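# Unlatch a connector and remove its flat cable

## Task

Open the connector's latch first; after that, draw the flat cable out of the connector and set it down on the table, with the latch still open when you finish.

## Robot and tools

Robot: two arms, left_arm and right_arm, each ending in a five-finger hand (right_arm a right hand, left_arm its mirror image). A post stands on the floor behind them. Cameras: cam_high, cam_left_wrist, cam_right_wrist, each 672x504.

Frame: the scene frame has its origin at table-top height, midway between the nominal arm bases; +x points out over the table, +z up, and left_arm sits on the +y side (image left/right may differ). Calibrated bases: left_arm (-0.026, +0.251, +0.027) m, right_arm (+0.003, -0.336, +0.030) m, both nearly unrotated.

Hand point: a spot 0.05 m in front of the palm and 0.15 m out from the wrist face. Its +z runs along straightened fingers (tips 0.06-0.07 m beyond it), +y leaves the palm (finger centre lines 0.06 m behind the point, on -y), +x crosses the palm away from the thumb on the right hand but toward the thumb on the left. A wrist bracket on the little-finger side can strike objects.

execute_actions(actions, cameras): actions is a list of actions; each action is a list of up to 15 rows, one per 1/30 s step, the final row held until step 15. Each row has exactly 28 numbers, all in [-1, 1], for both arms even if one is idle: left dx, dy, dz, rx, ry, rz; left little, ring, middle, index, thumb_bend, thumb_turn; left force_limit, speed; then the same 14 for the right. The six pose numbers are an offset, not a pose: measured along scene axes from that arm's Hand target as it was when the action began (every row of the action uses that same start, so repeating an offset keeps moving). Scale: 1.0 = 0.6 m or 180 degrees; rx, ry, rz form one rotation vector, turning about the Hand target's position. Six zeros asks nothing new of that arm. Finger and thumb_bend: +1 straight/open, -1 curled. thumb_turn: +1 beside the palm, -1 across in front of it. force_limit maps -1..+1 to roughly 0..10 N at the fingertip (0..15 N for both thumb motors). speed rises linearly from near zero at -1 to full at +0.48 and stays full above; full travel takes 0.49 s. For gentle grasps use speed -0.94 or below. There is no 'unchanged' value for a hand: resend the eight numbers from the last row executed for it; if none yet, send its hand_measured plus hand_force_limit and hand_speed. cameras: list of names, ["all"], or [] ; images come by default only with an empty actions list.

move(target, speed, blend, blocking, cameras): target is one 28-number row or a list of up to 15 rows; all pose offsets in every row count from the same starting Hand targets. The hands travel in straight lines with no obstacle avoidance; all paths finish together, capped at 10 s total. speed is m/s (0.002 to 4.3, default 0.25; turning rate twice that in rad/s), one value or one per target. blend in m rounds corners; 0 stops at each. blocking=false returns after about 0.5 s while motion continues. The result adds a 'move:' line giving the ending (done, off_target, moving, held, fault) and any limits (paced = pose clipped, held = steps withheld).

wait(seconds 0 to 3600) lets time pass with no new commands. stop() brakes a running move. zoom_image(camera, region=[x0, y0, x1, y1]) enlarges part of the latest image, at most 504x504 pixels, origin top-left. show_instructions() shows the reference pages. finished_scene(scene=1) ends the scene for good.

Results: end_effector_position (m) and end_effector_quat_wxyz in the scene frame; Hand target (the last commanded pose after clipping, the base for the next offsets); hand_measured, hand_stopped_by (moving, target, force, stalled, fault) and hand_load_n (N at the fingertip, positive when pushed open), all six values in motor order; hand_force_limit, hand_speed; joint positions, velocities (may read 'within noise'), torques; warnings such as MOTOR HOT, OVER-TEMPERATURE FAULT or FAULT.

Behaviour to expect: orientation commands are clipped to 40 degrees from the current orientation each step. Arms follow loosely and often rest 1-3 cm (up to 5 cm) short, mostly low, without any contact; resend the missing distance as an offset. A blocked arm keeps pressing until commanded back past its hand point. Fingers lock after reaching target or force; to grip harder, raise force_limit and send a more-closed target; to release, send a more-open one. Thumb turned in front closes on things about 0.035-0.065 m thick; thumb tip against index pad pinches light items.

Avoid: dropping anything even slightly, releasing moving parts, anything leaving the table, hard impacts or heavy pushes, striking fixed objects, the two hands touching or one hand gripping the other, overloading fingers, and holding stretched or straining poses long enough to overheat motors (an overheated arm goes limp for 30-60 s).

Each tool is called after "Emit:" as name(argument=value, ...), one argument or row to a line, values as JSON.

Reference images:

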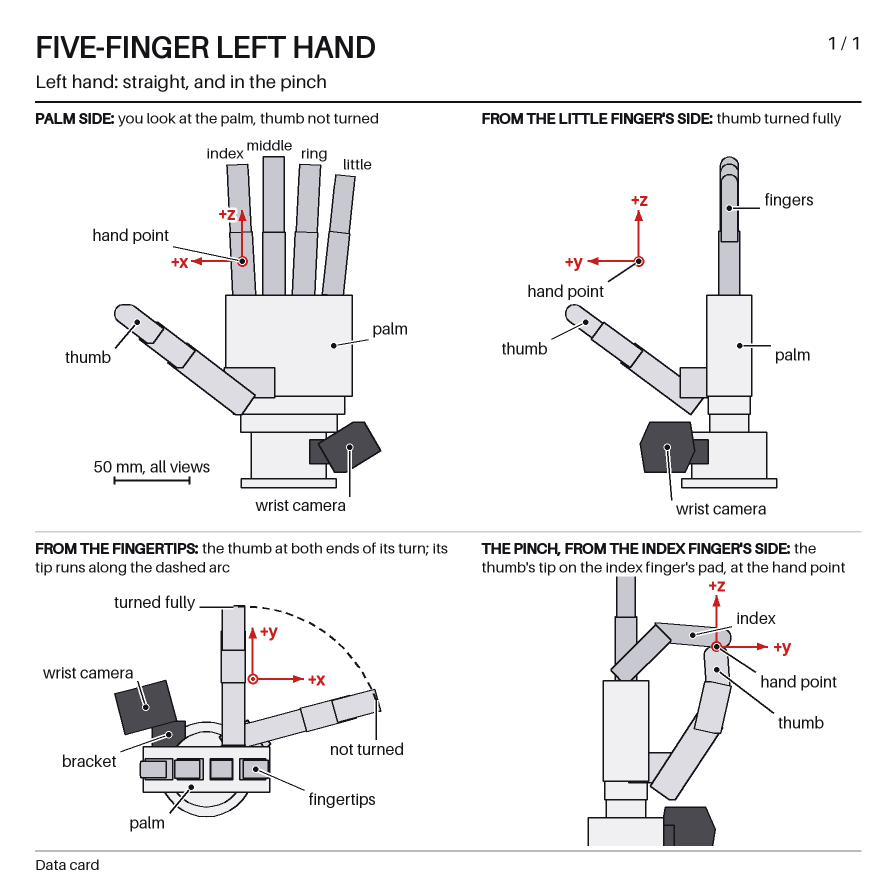

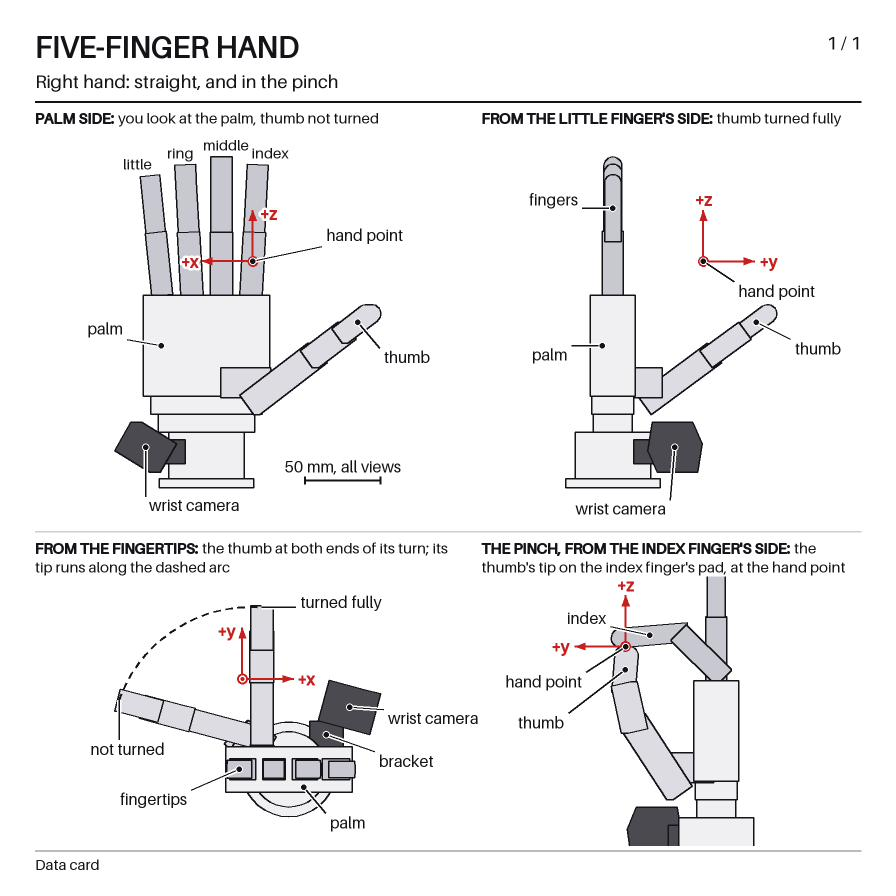

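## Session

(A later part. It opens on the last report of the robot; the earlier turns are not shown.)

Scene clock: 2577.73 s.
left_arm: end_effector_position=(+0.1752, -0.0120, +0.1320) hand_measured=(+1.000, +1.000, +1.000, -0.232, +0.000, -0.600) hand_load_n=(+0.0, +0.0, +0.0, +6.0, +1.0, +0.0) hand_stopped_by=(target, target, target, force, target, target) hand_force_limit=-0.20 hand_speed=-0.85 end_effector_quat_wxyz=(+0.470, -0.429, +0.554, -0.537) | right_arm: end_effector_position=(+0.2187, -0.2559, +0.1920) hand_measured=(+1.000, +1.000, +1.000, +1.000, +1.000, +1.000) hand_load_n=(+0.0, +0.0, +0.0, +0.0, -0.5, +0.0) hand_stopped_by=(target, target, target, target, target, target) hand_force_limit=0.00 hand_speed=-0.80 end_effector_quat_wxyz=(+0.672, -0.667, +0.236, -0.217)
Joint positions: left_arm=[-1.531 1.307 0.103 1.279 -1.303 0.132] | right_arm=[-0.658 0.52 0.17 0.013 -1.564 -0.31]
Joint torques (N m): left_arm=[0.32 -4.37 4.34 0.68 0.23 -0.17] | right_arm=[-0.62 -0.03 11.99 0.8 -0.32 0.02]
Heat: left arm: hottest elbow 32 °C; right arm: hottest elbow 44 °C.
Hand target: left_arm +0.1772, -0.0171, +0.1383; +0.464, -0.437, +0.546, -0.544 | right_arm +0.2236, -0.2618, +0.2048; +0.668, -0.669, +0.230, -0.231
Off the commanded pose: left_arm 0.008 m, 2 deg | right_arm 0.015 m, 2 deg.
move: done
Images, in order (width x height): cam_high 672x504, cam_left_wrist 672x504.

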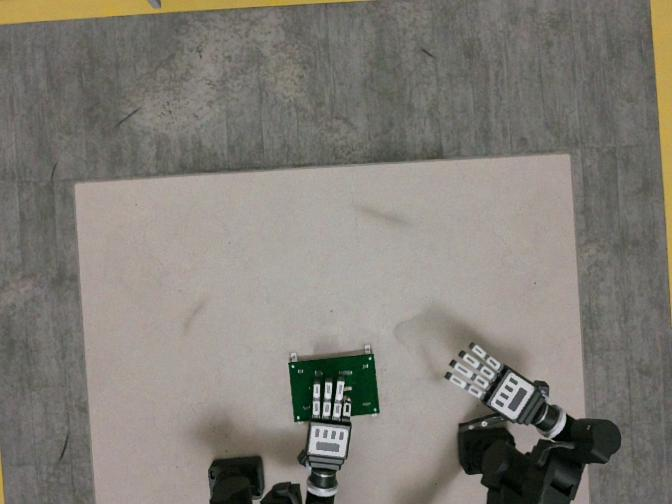

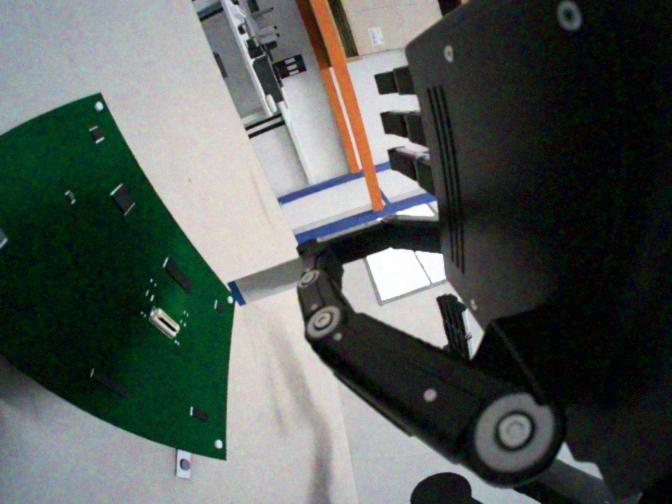

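Emit:
move(
  target=[
    [0.2047,0.0118,0.0528,0,0,0,-0.6,-0.6,-0.6,-0.35,0,-0.6,-0.2,-0.5,0,0,0,0,0,0,1,1,1,1,1,1,0,-0.8],
    [0.26,0.0285,0.0528,0.0609,0.3448,0,-0.6,-0.6,-0.6,-0.35,0,-0.6,-0.2,-0.5,0,0,0,0,0,0,1,1,1,1,1,1,0,-0.8],
    [0.305,0.0285,-0.13,0.0609,0.3448,0,-0.6,-0.6,-0.6,-0.35,0,-0.6,-0.2,-0.5,0,0,0,0,0,0,1,1,1,1,1,1,0,-0.8],
  ],
  speed=[0.15,0.25,0.12],
  blend=[0.02,0.02,0],
  cameras=["cam_left_wrist","cam_high"],
)

Emit:
zoom_image(
  camera="cam_left_wrist",
  region=[200, 200, 400, 360],
)

Scene clock: 2607.03 s.
left_arm: end_effector_position=(+0.3556, -0.0031, +0.0626) hand_measured=(-0.600, -0.600, -0.600, -0.232, +0.000, -0.600) hand_load_n=(+0.0, +0.0, +0.0, +6.0, +0.5, +0.0) hand_stopped_by=(target, target, target, force, target, target) hand_force_limit=-0.20 hand_speed=-0.50 end_effector_quat_wxyz=(+0.152, -0.611, +0.754, -0.186) | right_arm: end_effector_position=(+0.2187, -0.2559, +0.1920) hand_measured=(+1.000, +1.000, +1.000, +1.000, +1.000, +1.000) hand_load_n=(+0.0, +0.0, +0.0, +0.0, +0.0, +0.0) hand_stopped_by=(target, target, target, target, target, target) hand_force_limit=0.00 hand_speed=-0.80 end_effector_quat_wxyz=(+0.672, -0.667, +0.236, -0.217)
Joint positions: left_arm=[-0.587 1.498 0.91 -0.523 -0.161 -0.307] | right_arm=[-0.658 0.52 0.17 0.013 -1.564 -0.31]
Joint torques (N m): left_arm=[0.62 -10.64 6.43 1.51 0.12 0.09] | right_arm=[-0.79 0.09 11.96 0.8 -0.3 0.02]
Heat: left arm: hottest elbow 33 °C; right arm: hottest elbow 44 °C.
Hand target: left_arm +0.3601, +0.0000, +0.0602; +0.155, -0.610, +0.754, -0.189 | right_arm +0.2236, -0.2618, +0.2048; +0.668, -0.669, +0.230, -0.231
Off the commanded pose: left_arm 0.006 m, 0 deg | right_arm 0.015 m, 2 deg.
move: done
Images, in order (width x height): cam_high 672x504, cam_left_wrist 672x504.

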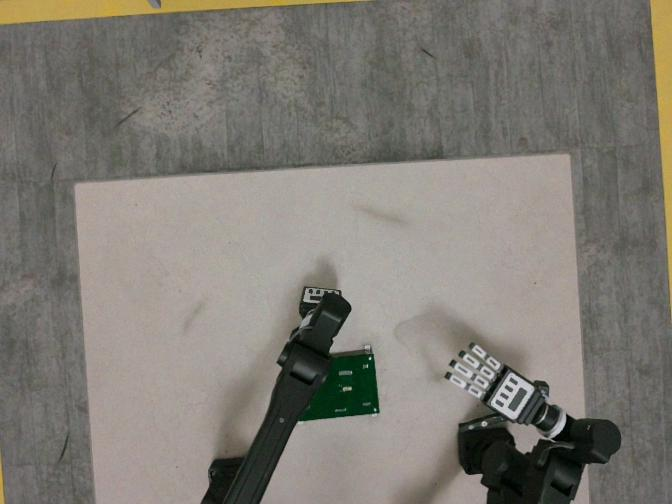

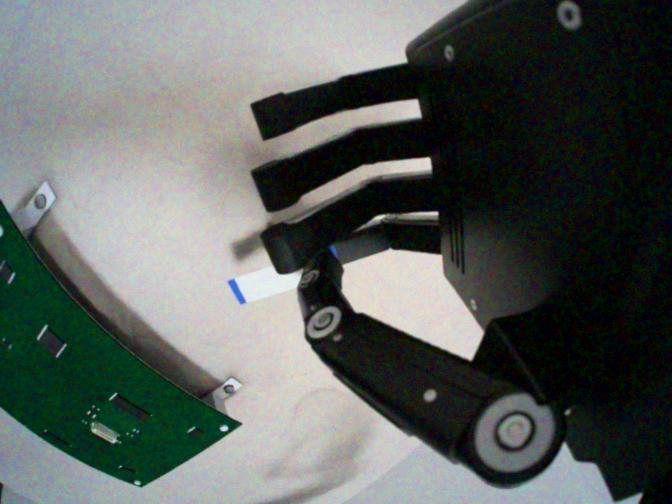

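Scaled by 2.520 from the camera's image (finer frame: 960x720).

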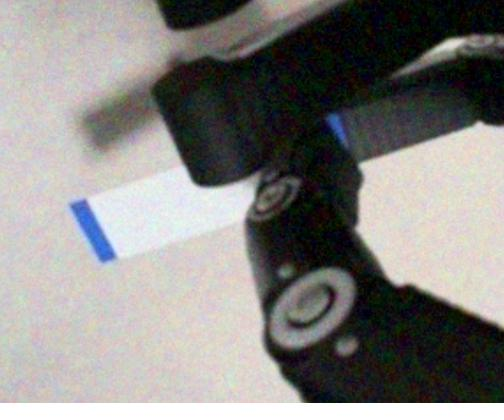

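Emit:
move(
  target=[
    [0.0,0.0,-0.0583,0,0,0,-0.6,-0.6,-0.6,-0.35,0,-0.6,-0.2,-0.5,0,0,0,0,0,0,1,1,1,1,1,1,0,-0.8],
  ],
  speed=[0.05],
  cameras=["cam_left_wrist"],
)

Emit:
zoom_image(
  camera="cam_left_wrist",
  region=[200, 200, 400, 360],
)

Scene clock: 2612.77 s.
left_arm: end_effector_position=(+0.3578, -0.0046, +0.0313) hand_measured=(-0.600, -0.600, -0.600, -0.232, +0.000, -0.600) hand_load_n=(+0.0, +0.0, +0.0, +6.0, +0.5, +0.0) hand_stopped_by=(target, target, target, force, target, target) hand_force_limit=-0.20 hand_speed=-0.50 end_effector_quat_wxyz=(+0.154, -0.611, +0.753, -0.190) | right_arm: end_effector_position=(+0.2187, -0.2559, +0.1920) hand_measured=(+1.000, +1.000, +1.000, +1.000, +1.000, +1.000) hand_load_n=(+0.0, +0.0, +0.0, +0.0, +0.0, -0.5) hand_stopped_by=(target, target, target, target, target, target) hand_force_limit=0.00 hand_speed=-0.80 end_effector_quat_wxyz=(+0.672, -0.667, +0.236, -0.217)
Joint positions: left_arm=[-0.587 1.555 0.873 -0.42 -0.16 -0.307] | right_arm=[-0.658 0.52 0.17 0.013 -1.564 -0.31]
Joint torques (N m): left_arm=[0.67 -10.4 5.83 1.42 0.11 0.11] | right_arm=[-0.5 0.15 11.99 0.87 -0.31 0.04]
Heat: left arm: hottest elbow 33 °C; right arm: hottest elbow 44 °C.
Hand target: left_arm +0.3602, -0.0001, +0.0254; +0.155, -0.610, +0.753, -0.189 | right_arm +0.2236, -0.2618, +0.2048; +0.668, -0.669, +0.230, -0.231
Off the commanded pose: left_arm 0.008 m, 0 deg | right_arm 0.015 m, 2 deg.
move: done

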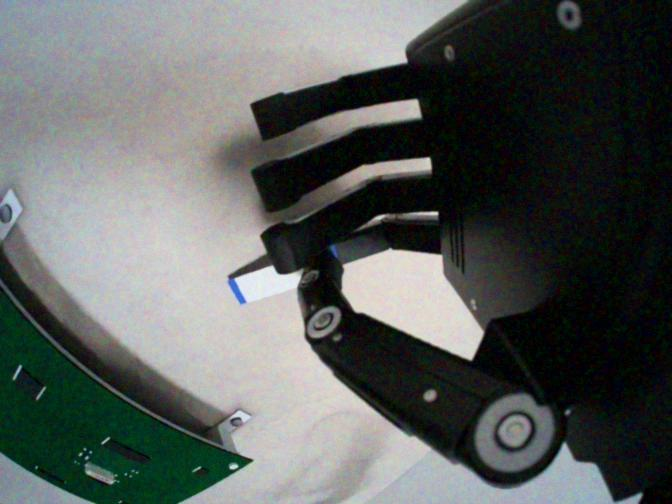

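Scaled by 2.520 from the camera's image (finer frame: 960x720).

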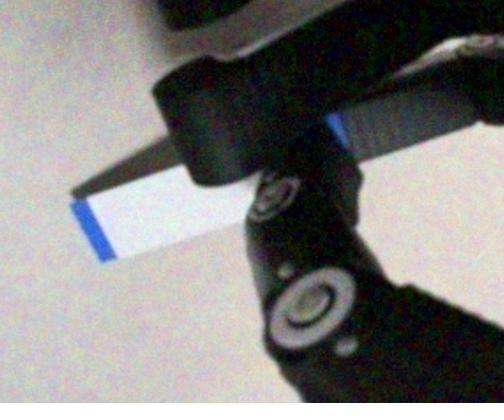

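Emit:
move(
  target=[
    [0.0,0.0,-0.0100,0.0106,0.0602,0,-0.6,-0.6,-0.6,-0.35,0,-0.6,-0.2,-0.5,0,0,0,0,0,0,1,1,1,1,1,1,0,-0.8],
  ],
  speed=[0.05],
  cameras=["cam_left_wrist"],
)

Emit:
zoom_image(
  camera="cam_left_wrist",
  region=[200, 200, 400, 360],
)

Scene clock: 2623.87 s.
left_arm: end_effector_position=(+0.3502, -0.0011, +0.0221) hand_measured=(-0.600, -0.600, -0.600, -0.232, +0.000, -0.600) hand_load_n=(+0.0, +0.0, +0.0, +5.5, +0.5, +0.0) hand_stopped_by=(target, target, target, force, target, target) hand_force_limit=-0.20 hand_speed=-0.50 end_effector_quat_wxyz=(+0.094, -0.624, +0.765, -0.125) | right_arm: end_effector_position=(+0.2187, -0.2559, +0.1920) hand_measured=(+1.000, +1.000, +1.000, +1.000, +1.000, +1.000) hand_load_n=(+0.0, +0.0, +0.0, -0.5, +0.0, -0.5) hand_stopped_by=(target, target, target, target, target, target) hand_force_limit=0.00 hand_speed=-0.80 end_effector_quat_wxyz=(+0.672, -0.667, +0.236, -0.217)
Joint positions: left_arm=[-0.556 1.64 0.976 -0.604 -0.085 -0.306] | right_arm=[-0.658 0.52 0.17 0.013 -1.564 -0.31]
Joint torques (N m): left_arm=[0.67 -9.82 8.39 -0.16 0.07 0.15] | right_arm=[-0.62 0.26 12 0.77 -0.3 0.04]
Heat: left arm: hottest elbow 34 °C; right arm: hottest elbow 45 °C.
Hand target: left_arm +0.3601, +0.0000, +0.0193; +0.093, -0.623, +0.768, -0.118 | right_arm +0.2236, -0.2618, +0.2048; +0.668, -0.669, +0.230, -0.231
Off the commanded pose: left_arm 0.010 m, 1 deg | right_arm 0.015 m, 2 deg.
move: done

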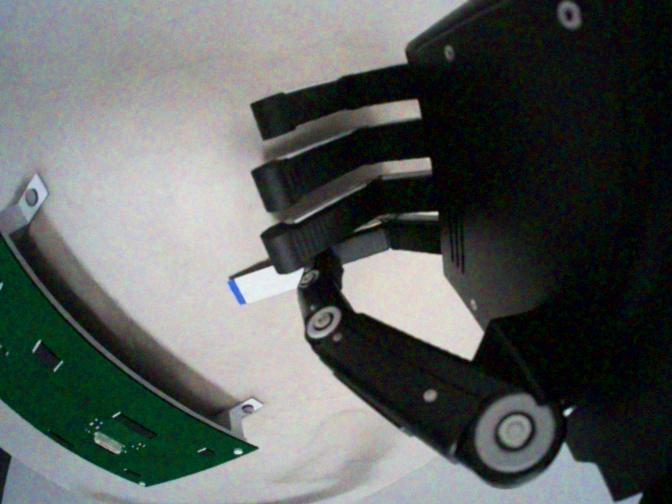

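Scaled by 2.520 from the camera's image (finer frame: 960x720).

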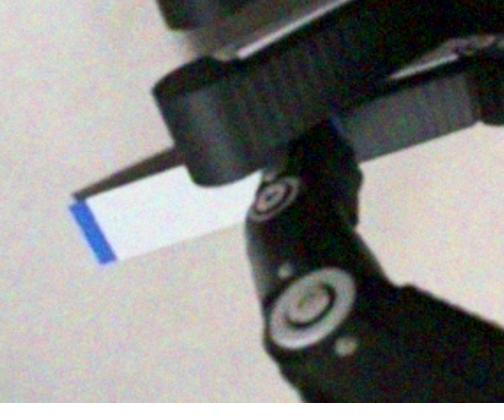

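Emit:
move(
  target=[
    [-0.03,0.0,0.125,0,0,0,-0.6,-0.6,-0.6,-0.35,0,-0.6,-0.2,-0.5,0,0,0,0,0,0,1,1,1,1,1,1,0,-0.8],
    [-0.06,0.0,0.125,-0.0715,-0.405,0,-0.6,-0.6,-0.6,-0.35,0,-0.6,-0.2,-0.5,0,0,0,0,0,0,1,1,1,1,1,1,0,-0.8],
    [-0.06,0.0,0.075,-0.0715,-0.405,0,-0.6,-0.6,-0.6,-0.35,0,-0.6,-0.2,-0.5,0,0,0,0,0,0,1,1,1,1,1,1,0,-0.8],
  ],
  speed=[0.1,0.25,0.06],
  blend=[0.02,0.0,0],
  cameras=["cam_left_wrist"],
)

Emit:
zoom_image(
  camera="cam_left_wrist",
  region=[200, 200, 400, 360],
)

Scene clock: 2674.70 s.
left_arm: end_effector_position=(+0.3247, +0.0052, +0.0614) hand_measured=(-0.600, -0.600, -0.600, -0.232, +0.000, -0.600) hand_load_n=(+0.5, +0.0, +0.0, +6.0, +0.5, +0.0) hand_stopped_by=(target, target, target, force, target, target) hand_force_limit=-0.20 hand_speed=-0.50 end_effector_quat_wxyz=(+0.462, -0.444, +0.561, -0.525) | right_arm: end_effector_position=(+0.2187, -0.2559, +0.1920) hand_measured=(+1.000, +1.000, +1.000, +1.000, +1.000, +1.000) hand_load_n=(+0.0, +0.0, +0.0, +0.0, +0.0, -0.5) hand_stopped_by=(target, target, target, target, target, target) hand_force_limit=0.00 hand_speed=-0.80 end_effector_quat_wxyz=(+0.672, -0.667, +0.236, -0.217)
Joint positions: left_arm=[-0.872 1.797 0.229 1.54 -0.659 0.035] | right_arm=[-0.658 0.52 0.17 0.013 -1.564 -0.31]
Joint torques (N m): left_arm=[-0.67 -7 1.44 2.58 0.03 -0.09] | right_arm=[-0.73 0.44 11.96 0.79 -0.32 0.03]
Heat: left arm: hottest elbow 35 °C; right arm: hottest elbow 45 °C.
Hand target: left_arm +0.3242, +0.0000, +0.0643; +0.464, -0.437, +0.546, -0.544 | right_arm +0.2236, -0.2618, +0.2048; +0.668, -0.669, +0.230, -0.231
Off the commanded pose: left_arm 0.006 m, 3 deg | right_arm 0.015 m, 2 deg.
joint sent to its limit (left arm) — joint 4 (wrist pitch), upper limit. The joint targets still meet the commanded pose.
move: off_target (left_arm)

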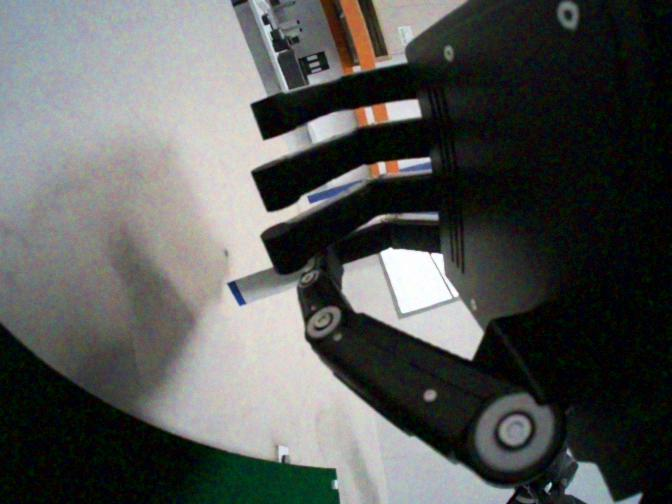

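Scaled by 2.520 from the camera's image (finer frame: 960x720).

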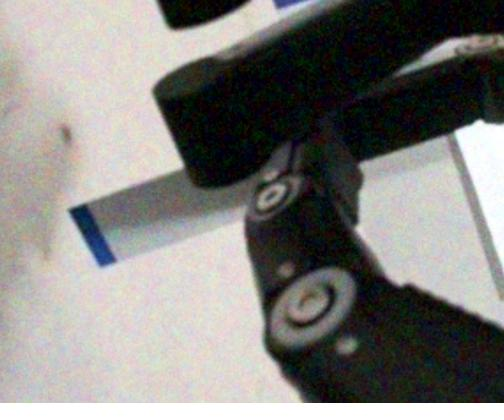

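Emit:
move(
  target=[
    [0.0,0.0,-0.015,0,0,0,-0.6,-0.6,-0.6,-0.35,0,-0.6,-0.2,-0.5,0,0,0,0,0,0,1,1,1,1,1,1,0,-0.8],
  ],
  speed=[0.04],
  cameras=["cam_left_wrist","cam_right_wrist"],
)

Emit:
zoom_image(
  camera="cam_left_wrist",
  region=[200, 200, 400, 360],
)

Emit:
zoom_image(
  camera="cam_right_wrist",
  region=[340, 150, 540, 310],
)

Scene clock: 2683.23 s.
left_arm: end_effector_position=(+0.3230, +0.0069, +0.0516) hand_measured=(-0.600, -0.600, -0.600, -0.232, +0.000, -0.600) hand_load_n=(+0.0, +0.0, +0.0, +6.0, +0.5, +0.0) hand_stopped_by=(target, target, target, force, target, target) hand_force_limit=-0.20 hand_speed=-0.50 end_effector_quat_wxyz=(+0.460, -0.446, +0.568, -0.517) | right_arm: end_effector_position=(+0.2187, -0.2559, +0.1920) hand_measured=(+1.000, +1.000, +1.000, +1.000, +1.000, +1.000) hand_load_n=(+0.0, +0.0, +0.0, +0.0, +0.0, +0.0) hand_stopped_by=(target, target, target, target, target, target) hand_force_limit=0.00 hand_speed=-0.80 end_effector_quat_wxyz=(+0.672, -0.667, +0.236, -0.217)
Joint positions: left_arm=[-0.872 1.822 0.229 1.54 -0.66 0.028] | right_arm=[-0.658 0.52 0.17 0.013 -1.564 -0.31]
Joint torques (N m): left_arm=[-0.62 -6.89 1.58 2.58 -0.01 -0.08] | right_arm=[-0.5 -0.09 12 0.8 -0.31 0.05]
Heat: left arm: hottest elbow 34 °C; right arm: hottest elbow 45 °C.
Hand target: left_arm +0.3242, +0.0000, +0.0553; +0.464, -0.437, +0.545, -0.544 | right_arm +0.2236, -0.2618, +0.2048; +0.668, -0.669, +0.230, -0.231
Off the commanded pose: left_arm 0.008 m, 4 deg | right_arm 0.015 m, 2 deg.
joint sent to its limit (left arm) — joint 4 (wrist pitch), upper limit. The joint targets are off in orientation, not in position.
move: off_target (left_arm)

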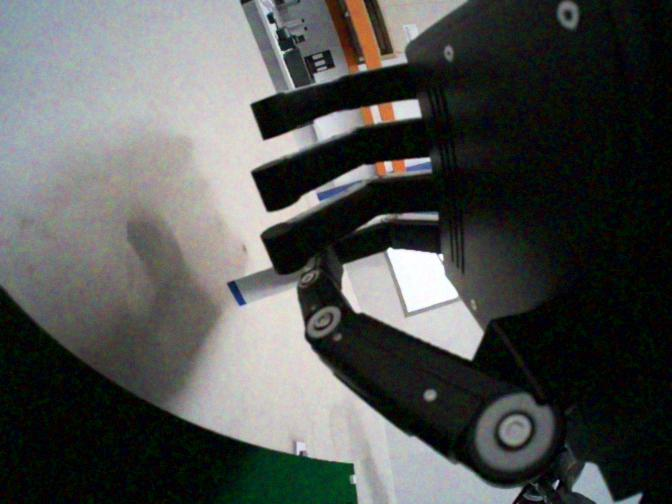

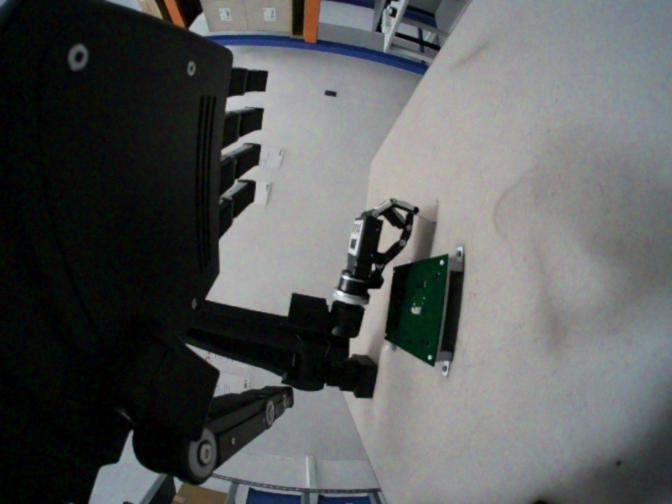

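Scaled by 2.520 from the camera's image (finer frame: 960x720).

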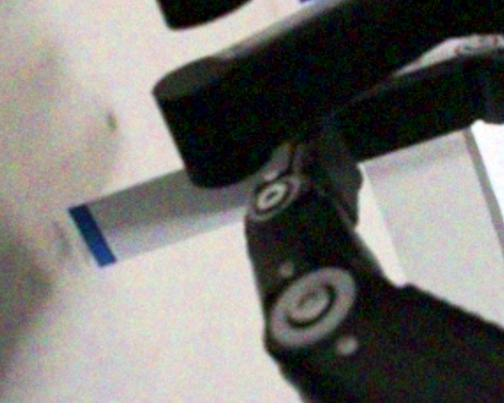

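Scaled by 2.520 from the camera's image (finer frame: 960x720).

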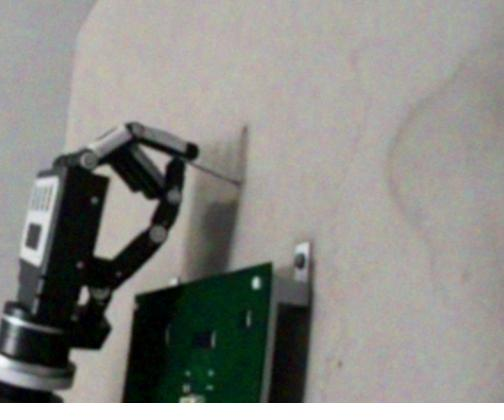

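Emit:
move(
  target=[
    [0.0,0.0,-0.006,0,0,0,-0.6,-0.6,-0.6,-0.35,0,-0.6,-0.2,-0.5,0,0,0,0,0,0,1,1,1,1,1,1,0,-0.8],
  ],
  speed=[0.03],
  cameras=["cam_left_wrist","cam_right_wrist"],
)

Emit:
zoom_image(
  camera="cam_left_wrist",
  region=[200, 200, 400, 360],
)

Emit:
zoom_image(
  camera="cam_right_wrist",
  region=[340, 170, 460, 270],
)

Scene clock: 2689.07 s.
left_arm: end_effector_position=(+0.3225, +0.0073, +0.0490) hand_measured=(-0.600, -0.600, -0.600, -0.232, +0.000, -0.600) hand_load_n=(+0.0, +0.0, +0.0, +6.0, +0.5, +0.0) hand_stopped_by=(target, target, target, force, target, target) hand_force_limit=-0.20 hand_speed=-0.50 end_effector_quat_wxyz=(+0.459, -0.448, +0.569, -0.516) | right_arm: end_effector_position=(+0.2187, -0.2559, +0.1920) hand_measured=(+1.000, +1.000, +1.000, +1.000, +1.000, +1.000) hand_load_n=(+0.0, +0.0, +0.0, +0.0, +0.0, +0.0) hand_stopped_by=(target, target, target, target, target, target) hand_force_limit=0.00 hand_speed=-0.80 end_effector_quat_wxyz=(+0.672, -0.667, +0.236, -0.217)
Joint positions: left_arm=[-0.872 1.831 0.229 1.542 -0.66 0.023] | right_arm=[-0.658 0.52 0.17 0.013 -1.564 -0.31]
Joint torques (N m): left_arm=[-0.67 -6.77 1.69 2.51 0 -0.16] | right_arm=[-0.67 0.03 11.93 0.79 -0.32 0.03]
Heat: left arm: hottest elbow 34 °C; right arm: hottest elbow 45 °C.
Hand target: left_arm +0.3242, +0.0000, +0.0517; +0.464, -0.437, +0.546, -0.544 | right_arm +0.2236, -0.2618, +0.2048; +0.668, -0.669, +0.230, -0.231
Off the commanded pose: left_arm 0.008 m, 4 deg | right_arm 0.015 m, 2 deg.
joint sent to its limit (left arm) — joint 4 (wrist pitch), upper limit. The joint targets are off in orientation, not in position.
move: off_target (left_arm)

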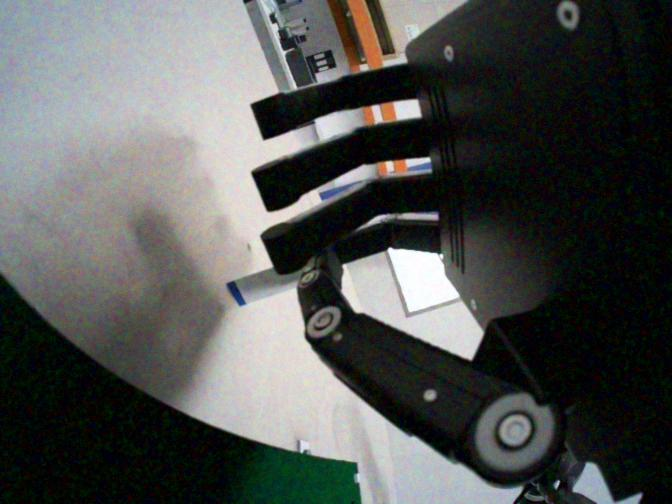

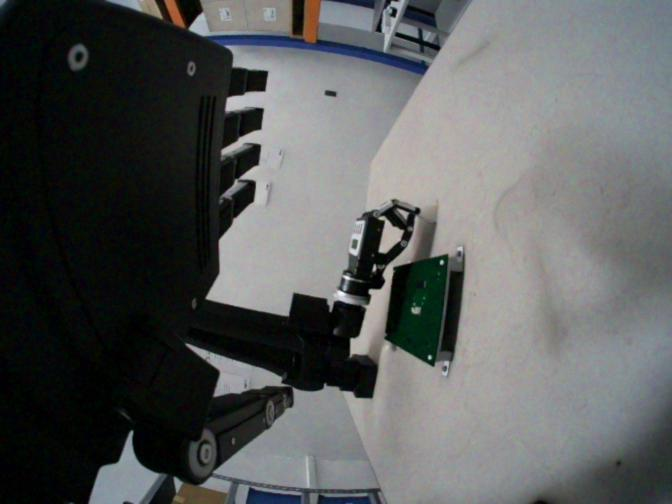

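Scaled by 2.520 from the camera's image (finer frame: 960x720).

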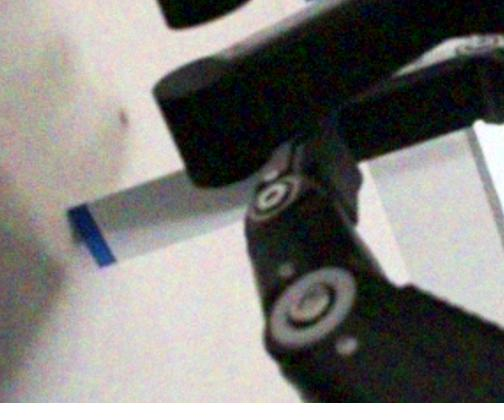

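Scaled by 4.200 from the camera's image (finer frame: 960x720).

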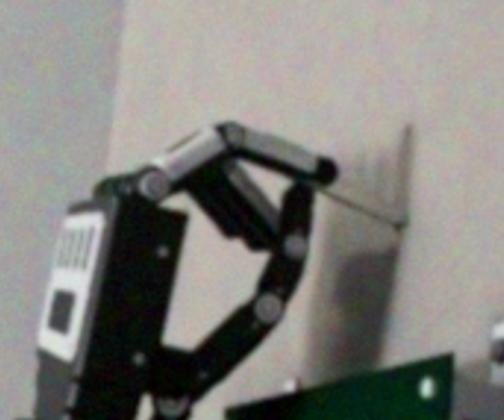

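Emit:
move(
  target=[
    [0.0,0.0,0.0,0,0,0,-0.6,-0.6,-0.6,-0.35,0.15,-0.6,-0.2,-0.8,0,0,0,0,0,0,1,1,1,1,1,1,0,-0.8],
  ],
  speed=[0.03],
  cameras=["cam_left_wrist","cam_right_wrist"],
)

Emit:
zoom_image(
  camera="cam_left_wrist",
  region=[200, 200, 400, 360],
)

Emit:
zoom_image(
  camera="cam_right_wrist",
  region=[340, 170, 460, 270],
)

Scene clock: 2716.40 s.
left_arm: end_effector_position=(+0.3225, +0.0073, +0.0492) hand_measured=(-0.600, -0.600, -0.600, -0.232, +0.148, -0.600) hand_load_n=(+0.0, +0.0, +0.0, +3.0, -1.5, -0.5) hand_stopped_by=(target, target, target, force, target, target) hand_force_limit=-0.20 hand_speed=-0.80 end_effector_quat_wxyz=(+0.459, -0.448, +0.568, -0.516) | right_arm: end_effector_position=(+0.2187, -0.2559, +0.1920) hand_measured=(+1.000, +1.000, +1.000, +1.000, +1.000, +1.000) hand_load_n=(+0.0, +0.0, +0.0, +0.0, +0.0, +0.0) hand_stopped_by=(target, target, target, target, target, target) hand_force_limit=0.00 hand_speed=-0.80 end_effector_quat_wxyz=(+0.672, -0.667, +0.236, -0.217)
Joint positions: left_arm=[-0.872 1.831 0.229 1.543 -0.661 0.023] | right_arm=[-0.658 0.52 0.17 0.013 -1.564 -0.31]
Joint torques (N m): left_arm=[-0.62 -6.89 1.7 2.48 0.01 -0.13] | right_arm=[-0.85 -0.21 11.95 0.8 -0.31 0.04]
Heat: left arm: hottest elbow 33 °C; right arm: hottest elbow 45 °C.
Hand target: left_arm +0.3242, +0.0000, +0.0518; +0.464, -0.437, +0.545, -0.544 | right_arm +0.2236, -0.2618, +0.2048; +0.668, -0.669, +0.230, -0.231
Off the commanded pose: left_arm 0.008 m, 4 deg | right_arm 0.015 m, 2 deg.
joint sent to its limit (left arm) — joint 4 (wrist pitch), upper limit. The joint targets are off in orientation, not in position.
move: done

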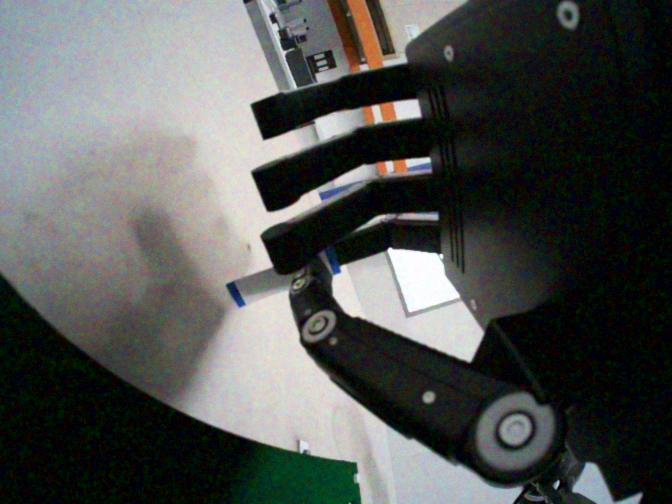

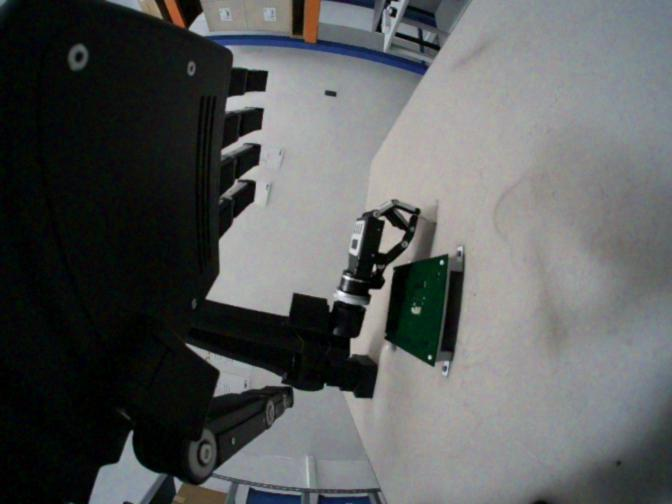

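Scaled by 2.520 from the camera's image (finer frame: 960x720).

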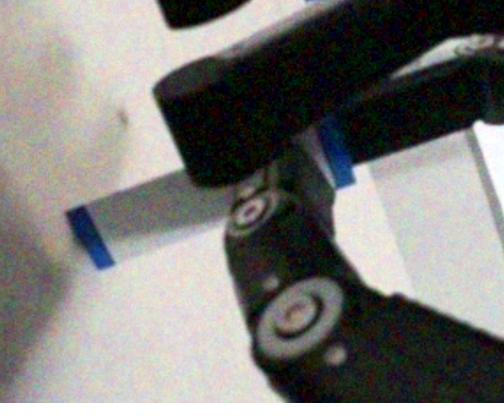

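Scaled by 4.200 from the camera's image (finer frame: 960x720).

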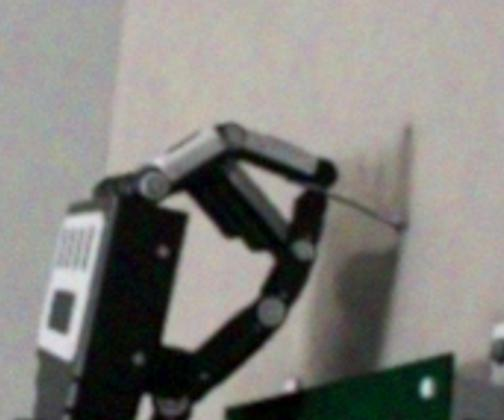

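Emit:
move(
  target=[
    [0.0,0.0,0.0,0,0,0,-0.6,-0.6,-0.6,-0.35,0.35,-0.6,-0.2,-0.8,0,0,0,0,0,0,1,1,1,1,1,1,0,-0.8],
  ],
  speed=[0.03],
  cameras=["cam_left_wrist","cam_right_wrist"],
)

Emit:
zoom_image(
  camera="cam_left_wrist",
  region=[200, 200, 400, 360],
)

Emit:
zoom_image(
  camera="cam_right_wrist",
  region=[340, 170, 460, 270],
)

Scene clock: 2721.90 s.
left_arm: end_effector_position=(+0.3225, +0.0073, +0.0489) hand_measured=(-0.600, -0.600, -0.600, -0.234, +0.350, -0.600) hand_load_n=(+0.0, +0.0, +0.0, +0.0, +0.0, +0.0) hand_stopped_by=(target, target, target, force, target, target) hand_force_limit=-0.20 hand_speed=-0.80 end_effector_quat_wxyz=(+0.459, -0.448, +0.568, -0.516) | right_arm: end_effector_position=(+0.2187, -0.2559, +0.1920) hand_measured=(+1.000, +1.000, +1.000, +1.000, +1.000, +1.000) hand_load_n=(+0.0, +0.0, +0.0, +0.0, +0.0, +0.0) hand_stopped_by=(target, target, target, target, target, target) hand_force_limit=0.00 hand_speed=-0.80 end_effector_quat_wxyz=(+0.672, -0.667, +0.236, -0.217)
Joint positions: left_arm=[-0.872 1.832 0.229 1.543 -0.661 0.023] | right_arm=[-0.658 0.52 0.17 0.013 -1.564 -0.31]
Joint torques (N m): left_arm=[-0.62 -6.95 1.68 2.48 0.01 -0.13] | right_arm=[-0.56 0.09 12.04 0.83 -0.32 0.03]
Heat: left arm: hottest elbow 32 °C; right arm: hottest elbow 45 °C.
Hand target: left_arm +0.3242, +0.0000, +0.0518; +0.464, -0.437, +0.545, -0.544 | right_arm +0.2236, -0.2618, +0.2048; +0.668, -0.669, +0.230, -0.231
Off the commanded pose: left_arm 0.008 m, 4 deg | right_arm 0.015 m, 2 deg.
joint sent to its limit (left arm) — joint 4 (wrist pitch), upper limit. The joint targets are off in orientation, not in position.
move: done

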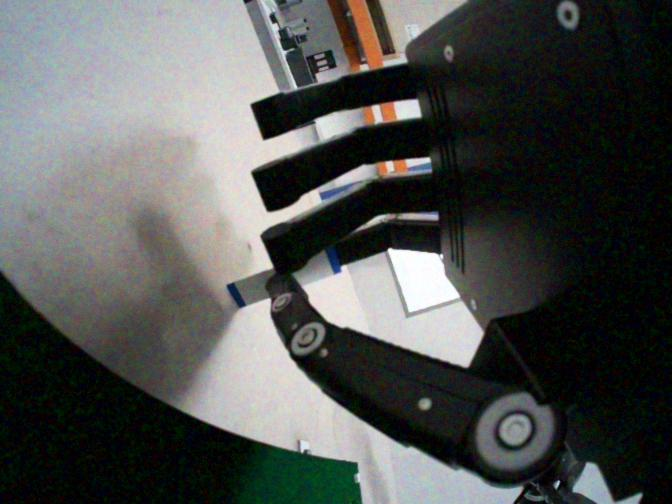

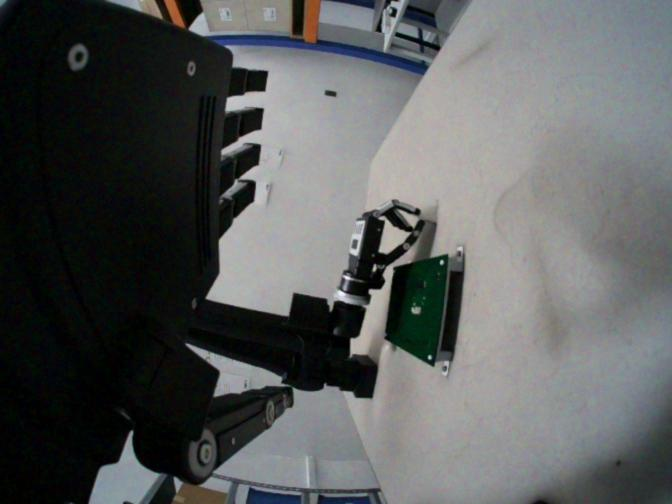

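Scaled by 2.520 from the camera's image (finer frame: 960x720).

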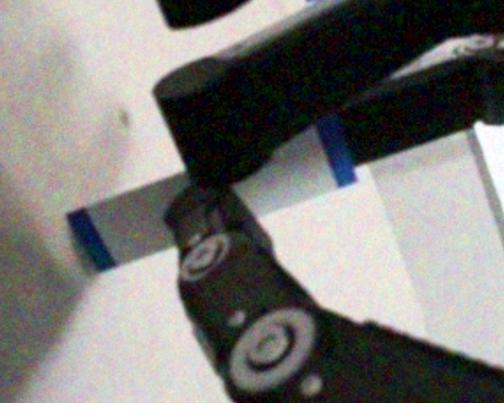

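Scaled by 4.200 from the camera's image (finer frame: 960x720).

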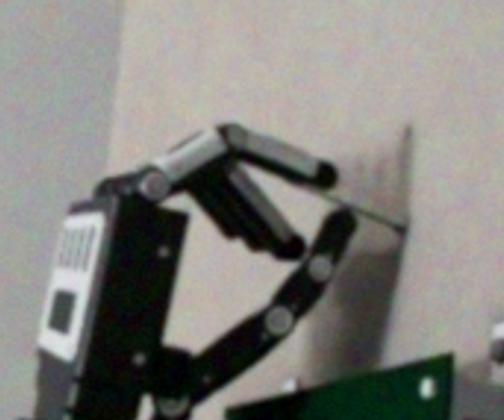

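Emit:
move(
  target=[
    [0.0,0.0,0.0,0,0,0,1,1,1,-0.35,0.35,1,-0.2,-0.4,0,0,0,0,0,0,1,1,1,1,1,1,0,-0.8],
  ],
  speed=[0.03],
  cameras=["cam_left_wrist","cam_right_wrist"],
)

Emit:
zoom_image(
  camera="cam_left_wrist",
  region=[200, 200, 400, 360],
)

Emit:
zoom_image(
  camera="cam_right_wrist",
  region=[340, 170, 460, 270],
)

Scene clock: 2731.80 s.
left_arm: end_effector_position=(+0.3225, +0.0073, +0.0489) hand_measured=(+1.000, +1.000, +1.000, -0.234, +0.350, +1.000) hand_load_n=(+0.0, +0.0, +0.0, +0.0, +0.0, +0.0) hand_stopped_by=(target, target, target, force, target, target) hand_force_limit=-0.20 hand_speed=-0.40 end_effector_quat_wxyz=(+0.459, -0.448, +0.568, -0.516) | right_arm: end_effector_position=(+0.2187, -0.2559, +0.1920) hand_measured=(+1.000, +1.000, +1.000, +1.000, +1.000, +1.000) hand_load_n=(+0.0, +0.0, +0.0, -0.5, +0.0, +0.0) hand_stopped_by=(target, target, target, target, target, target) hand_force_limit=0.00 hand_speed=-0.80 end_effector_quat_wxyz=(+0.672, -0.667, +0.236, -0.217)
Joint positions: left_arm=[-0.872 1.832 0.229 1.543 -0.661 0.023] | right_arm=[-0.658 0.52 0.17 0.013 -1.564 -0.31]
Joint torques (N m): left_arm=[-0.67 -6.83 1.7 2.51 0.01 -0.14] | right_arm=[-0.44 -0.26 11.99 0.88 -0.3 0.03]
Heat: left arm: hottest elbow 32 °C; right arm: hottest elbow 45 °C.
Hand target: left_arm +0.3242, +0.0000, +0.0518; +0.464, -0.437, +0.545, -0.544 | right_arm +0.2236, -0.2618, +0.2048; +0.668, -0.669, +0.230, -0.231
Off the commanded pose: left_arm 0.008 m, 4 deg | right_arm 0.015 m, 2 deg.
joint sent to its limit (left arm) — joint 4 (wrist pitch), upper limit. The joint targets are off in orientation, not in position.
move: done

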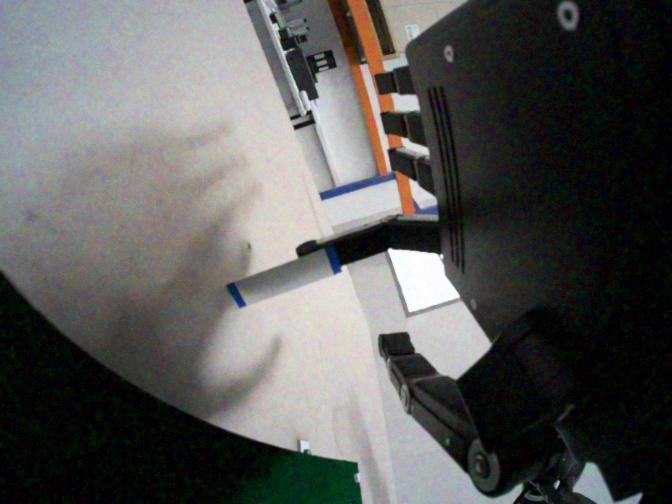

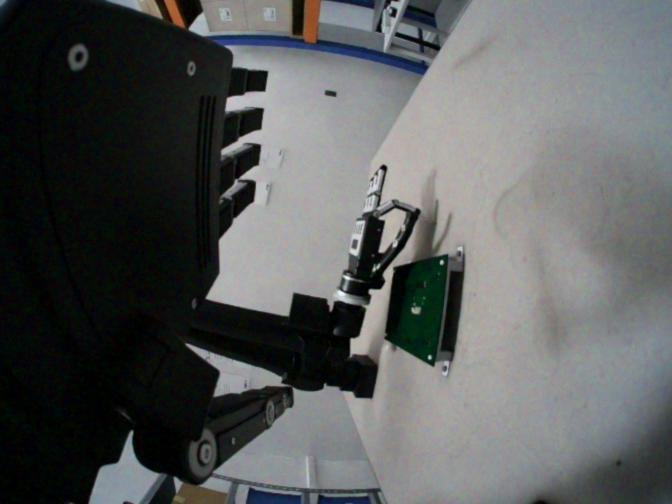

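Scaled by 2.520 from the camera's image (finer frame: 960x720).

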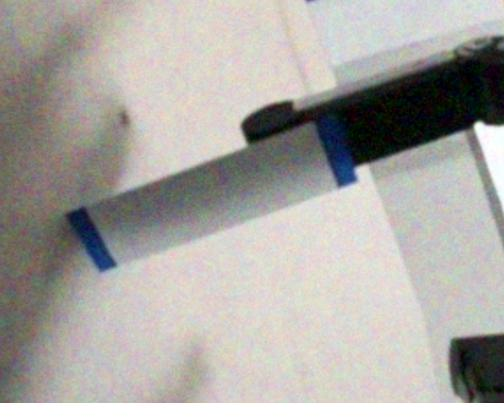

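Scaled by 4.200 from the camera's image (finer frame: 960x720).

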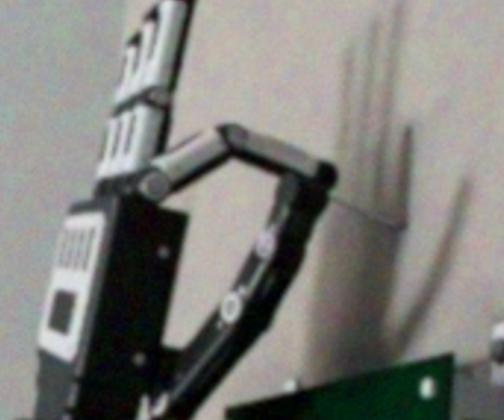

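Emit:
move(
  target=[
    [0.03,-0.005,-0.022,0,0,0,1,1,1,-0.35,0.35,1,-0.2,-0.4,0,0,0,0,0,0,1,1,1,1,1,1,0,-0.8],
  ],
  speed=[0.03],
  cameras=["cam_left_wrist","cam_right_wrist"],
)

Emit:
zoom_image(
  camera="cam_left_wrist",
  region=[200, 200, 400, 360],
)

Emit:
zoom_image(
  camera="cam_right_wrist",
  region=[340, 150, 460, 250],
)

Scene clock: 2743.00 s.
left_arm: end_effector_position=(+0.3348, -0.0009, +0.0349) hand_measured=(+1.000, +1.000, +1.000, -0.234, +0.350, +1.000) hand_load_n=(-0.5, +0.0, +0.0, +0.0, +0.0, +0.0) hand_stopped_by=(target, target, target, force, target, target) hand_force_limit=-0.20 hand_speed=-0.40 end_effector_quat_wxyz=(+0.453, -0.446, +0.576, -0.513) | right_arm: end_effector_position=(+0.2187, -0.2559, +0.1920) hand_measured=(+1.000, +1.000, +1.000, +1.000, +1.000, +1.000) hand_load_n=(+0.0, -0.5, +0.0, +0.0, +0.0, +0.0) hand_stopped_by=(target, target, target, target, target, target) hand_force_limit=0.00 hand_speed=-0.80 end_effector_quat_wxyz=(+0.672, -0.667, +0.236, -0.217)
Joint positions: left_arm=[-0.848 1.891 0.272 1.543 -0.624 0.02] | right_arm=[-0.658 0.52 0.17 0.013 -1.564 -0.31]
Joint torques (N m): left_arm=[0.62 -7.71 1.81 2.52 0.16 -0.16] | right_arm=[-0.44 -0.09 11.97 0.87 -0.31 0.04]
Heat: left arm: hottest elbow 32 °C; right arm: hottest elbow 45 °C.
Hand target: left_arm +0.3422, -0.0030, +0.0385; +0.464, -0.437, +0.546, -0.544 | right_arm +0.2236, -0.2618, +0.2048; +0.668, -0.669, +0.230, -0.231
Off the commanded pose: left_arm 0.009 m, 5 deg | right_arm 0.015 m, 2 deg.
joint sent to its limit (left arm) — joint 4 (wrist pitch), upper limit. The joint targets are off in orientation, not in position.
move: off_target (left_arm)

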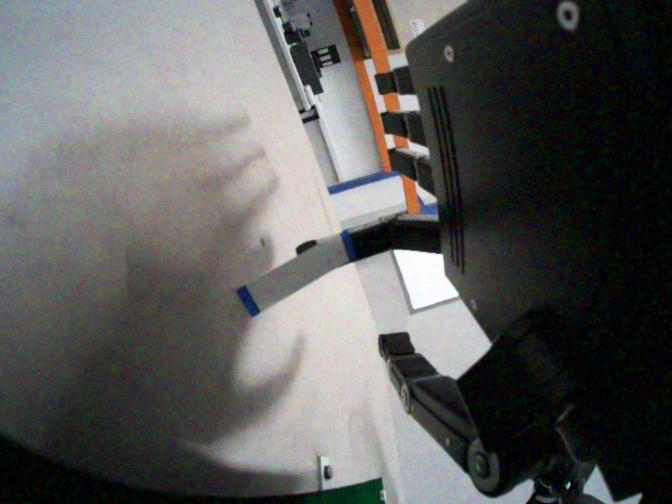

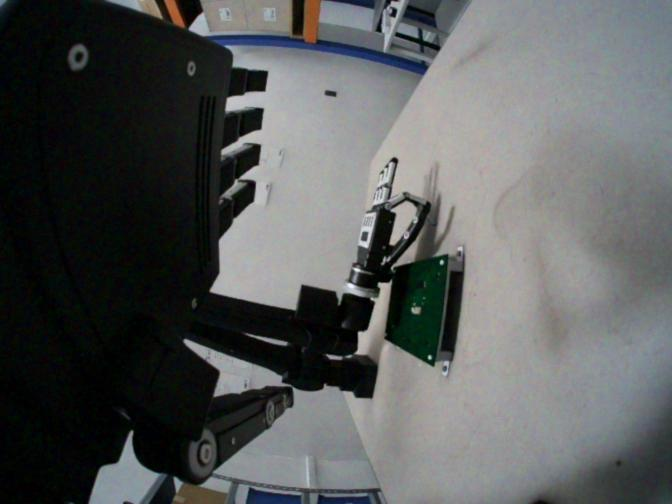

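Scaled by 2.520 from the camera's image (finer frame: 960x720).

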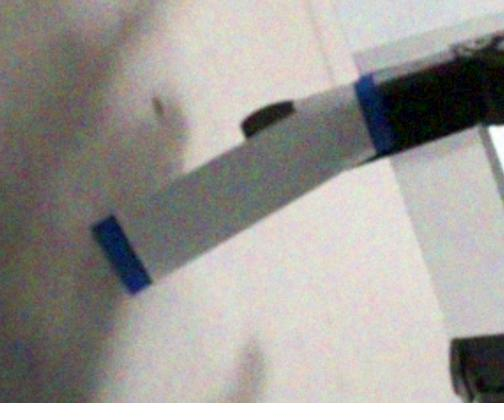

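Scaled by 4.200 from the camera's image (finer frame: 960x720).

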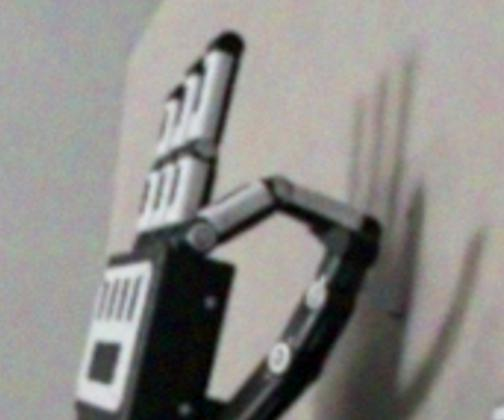

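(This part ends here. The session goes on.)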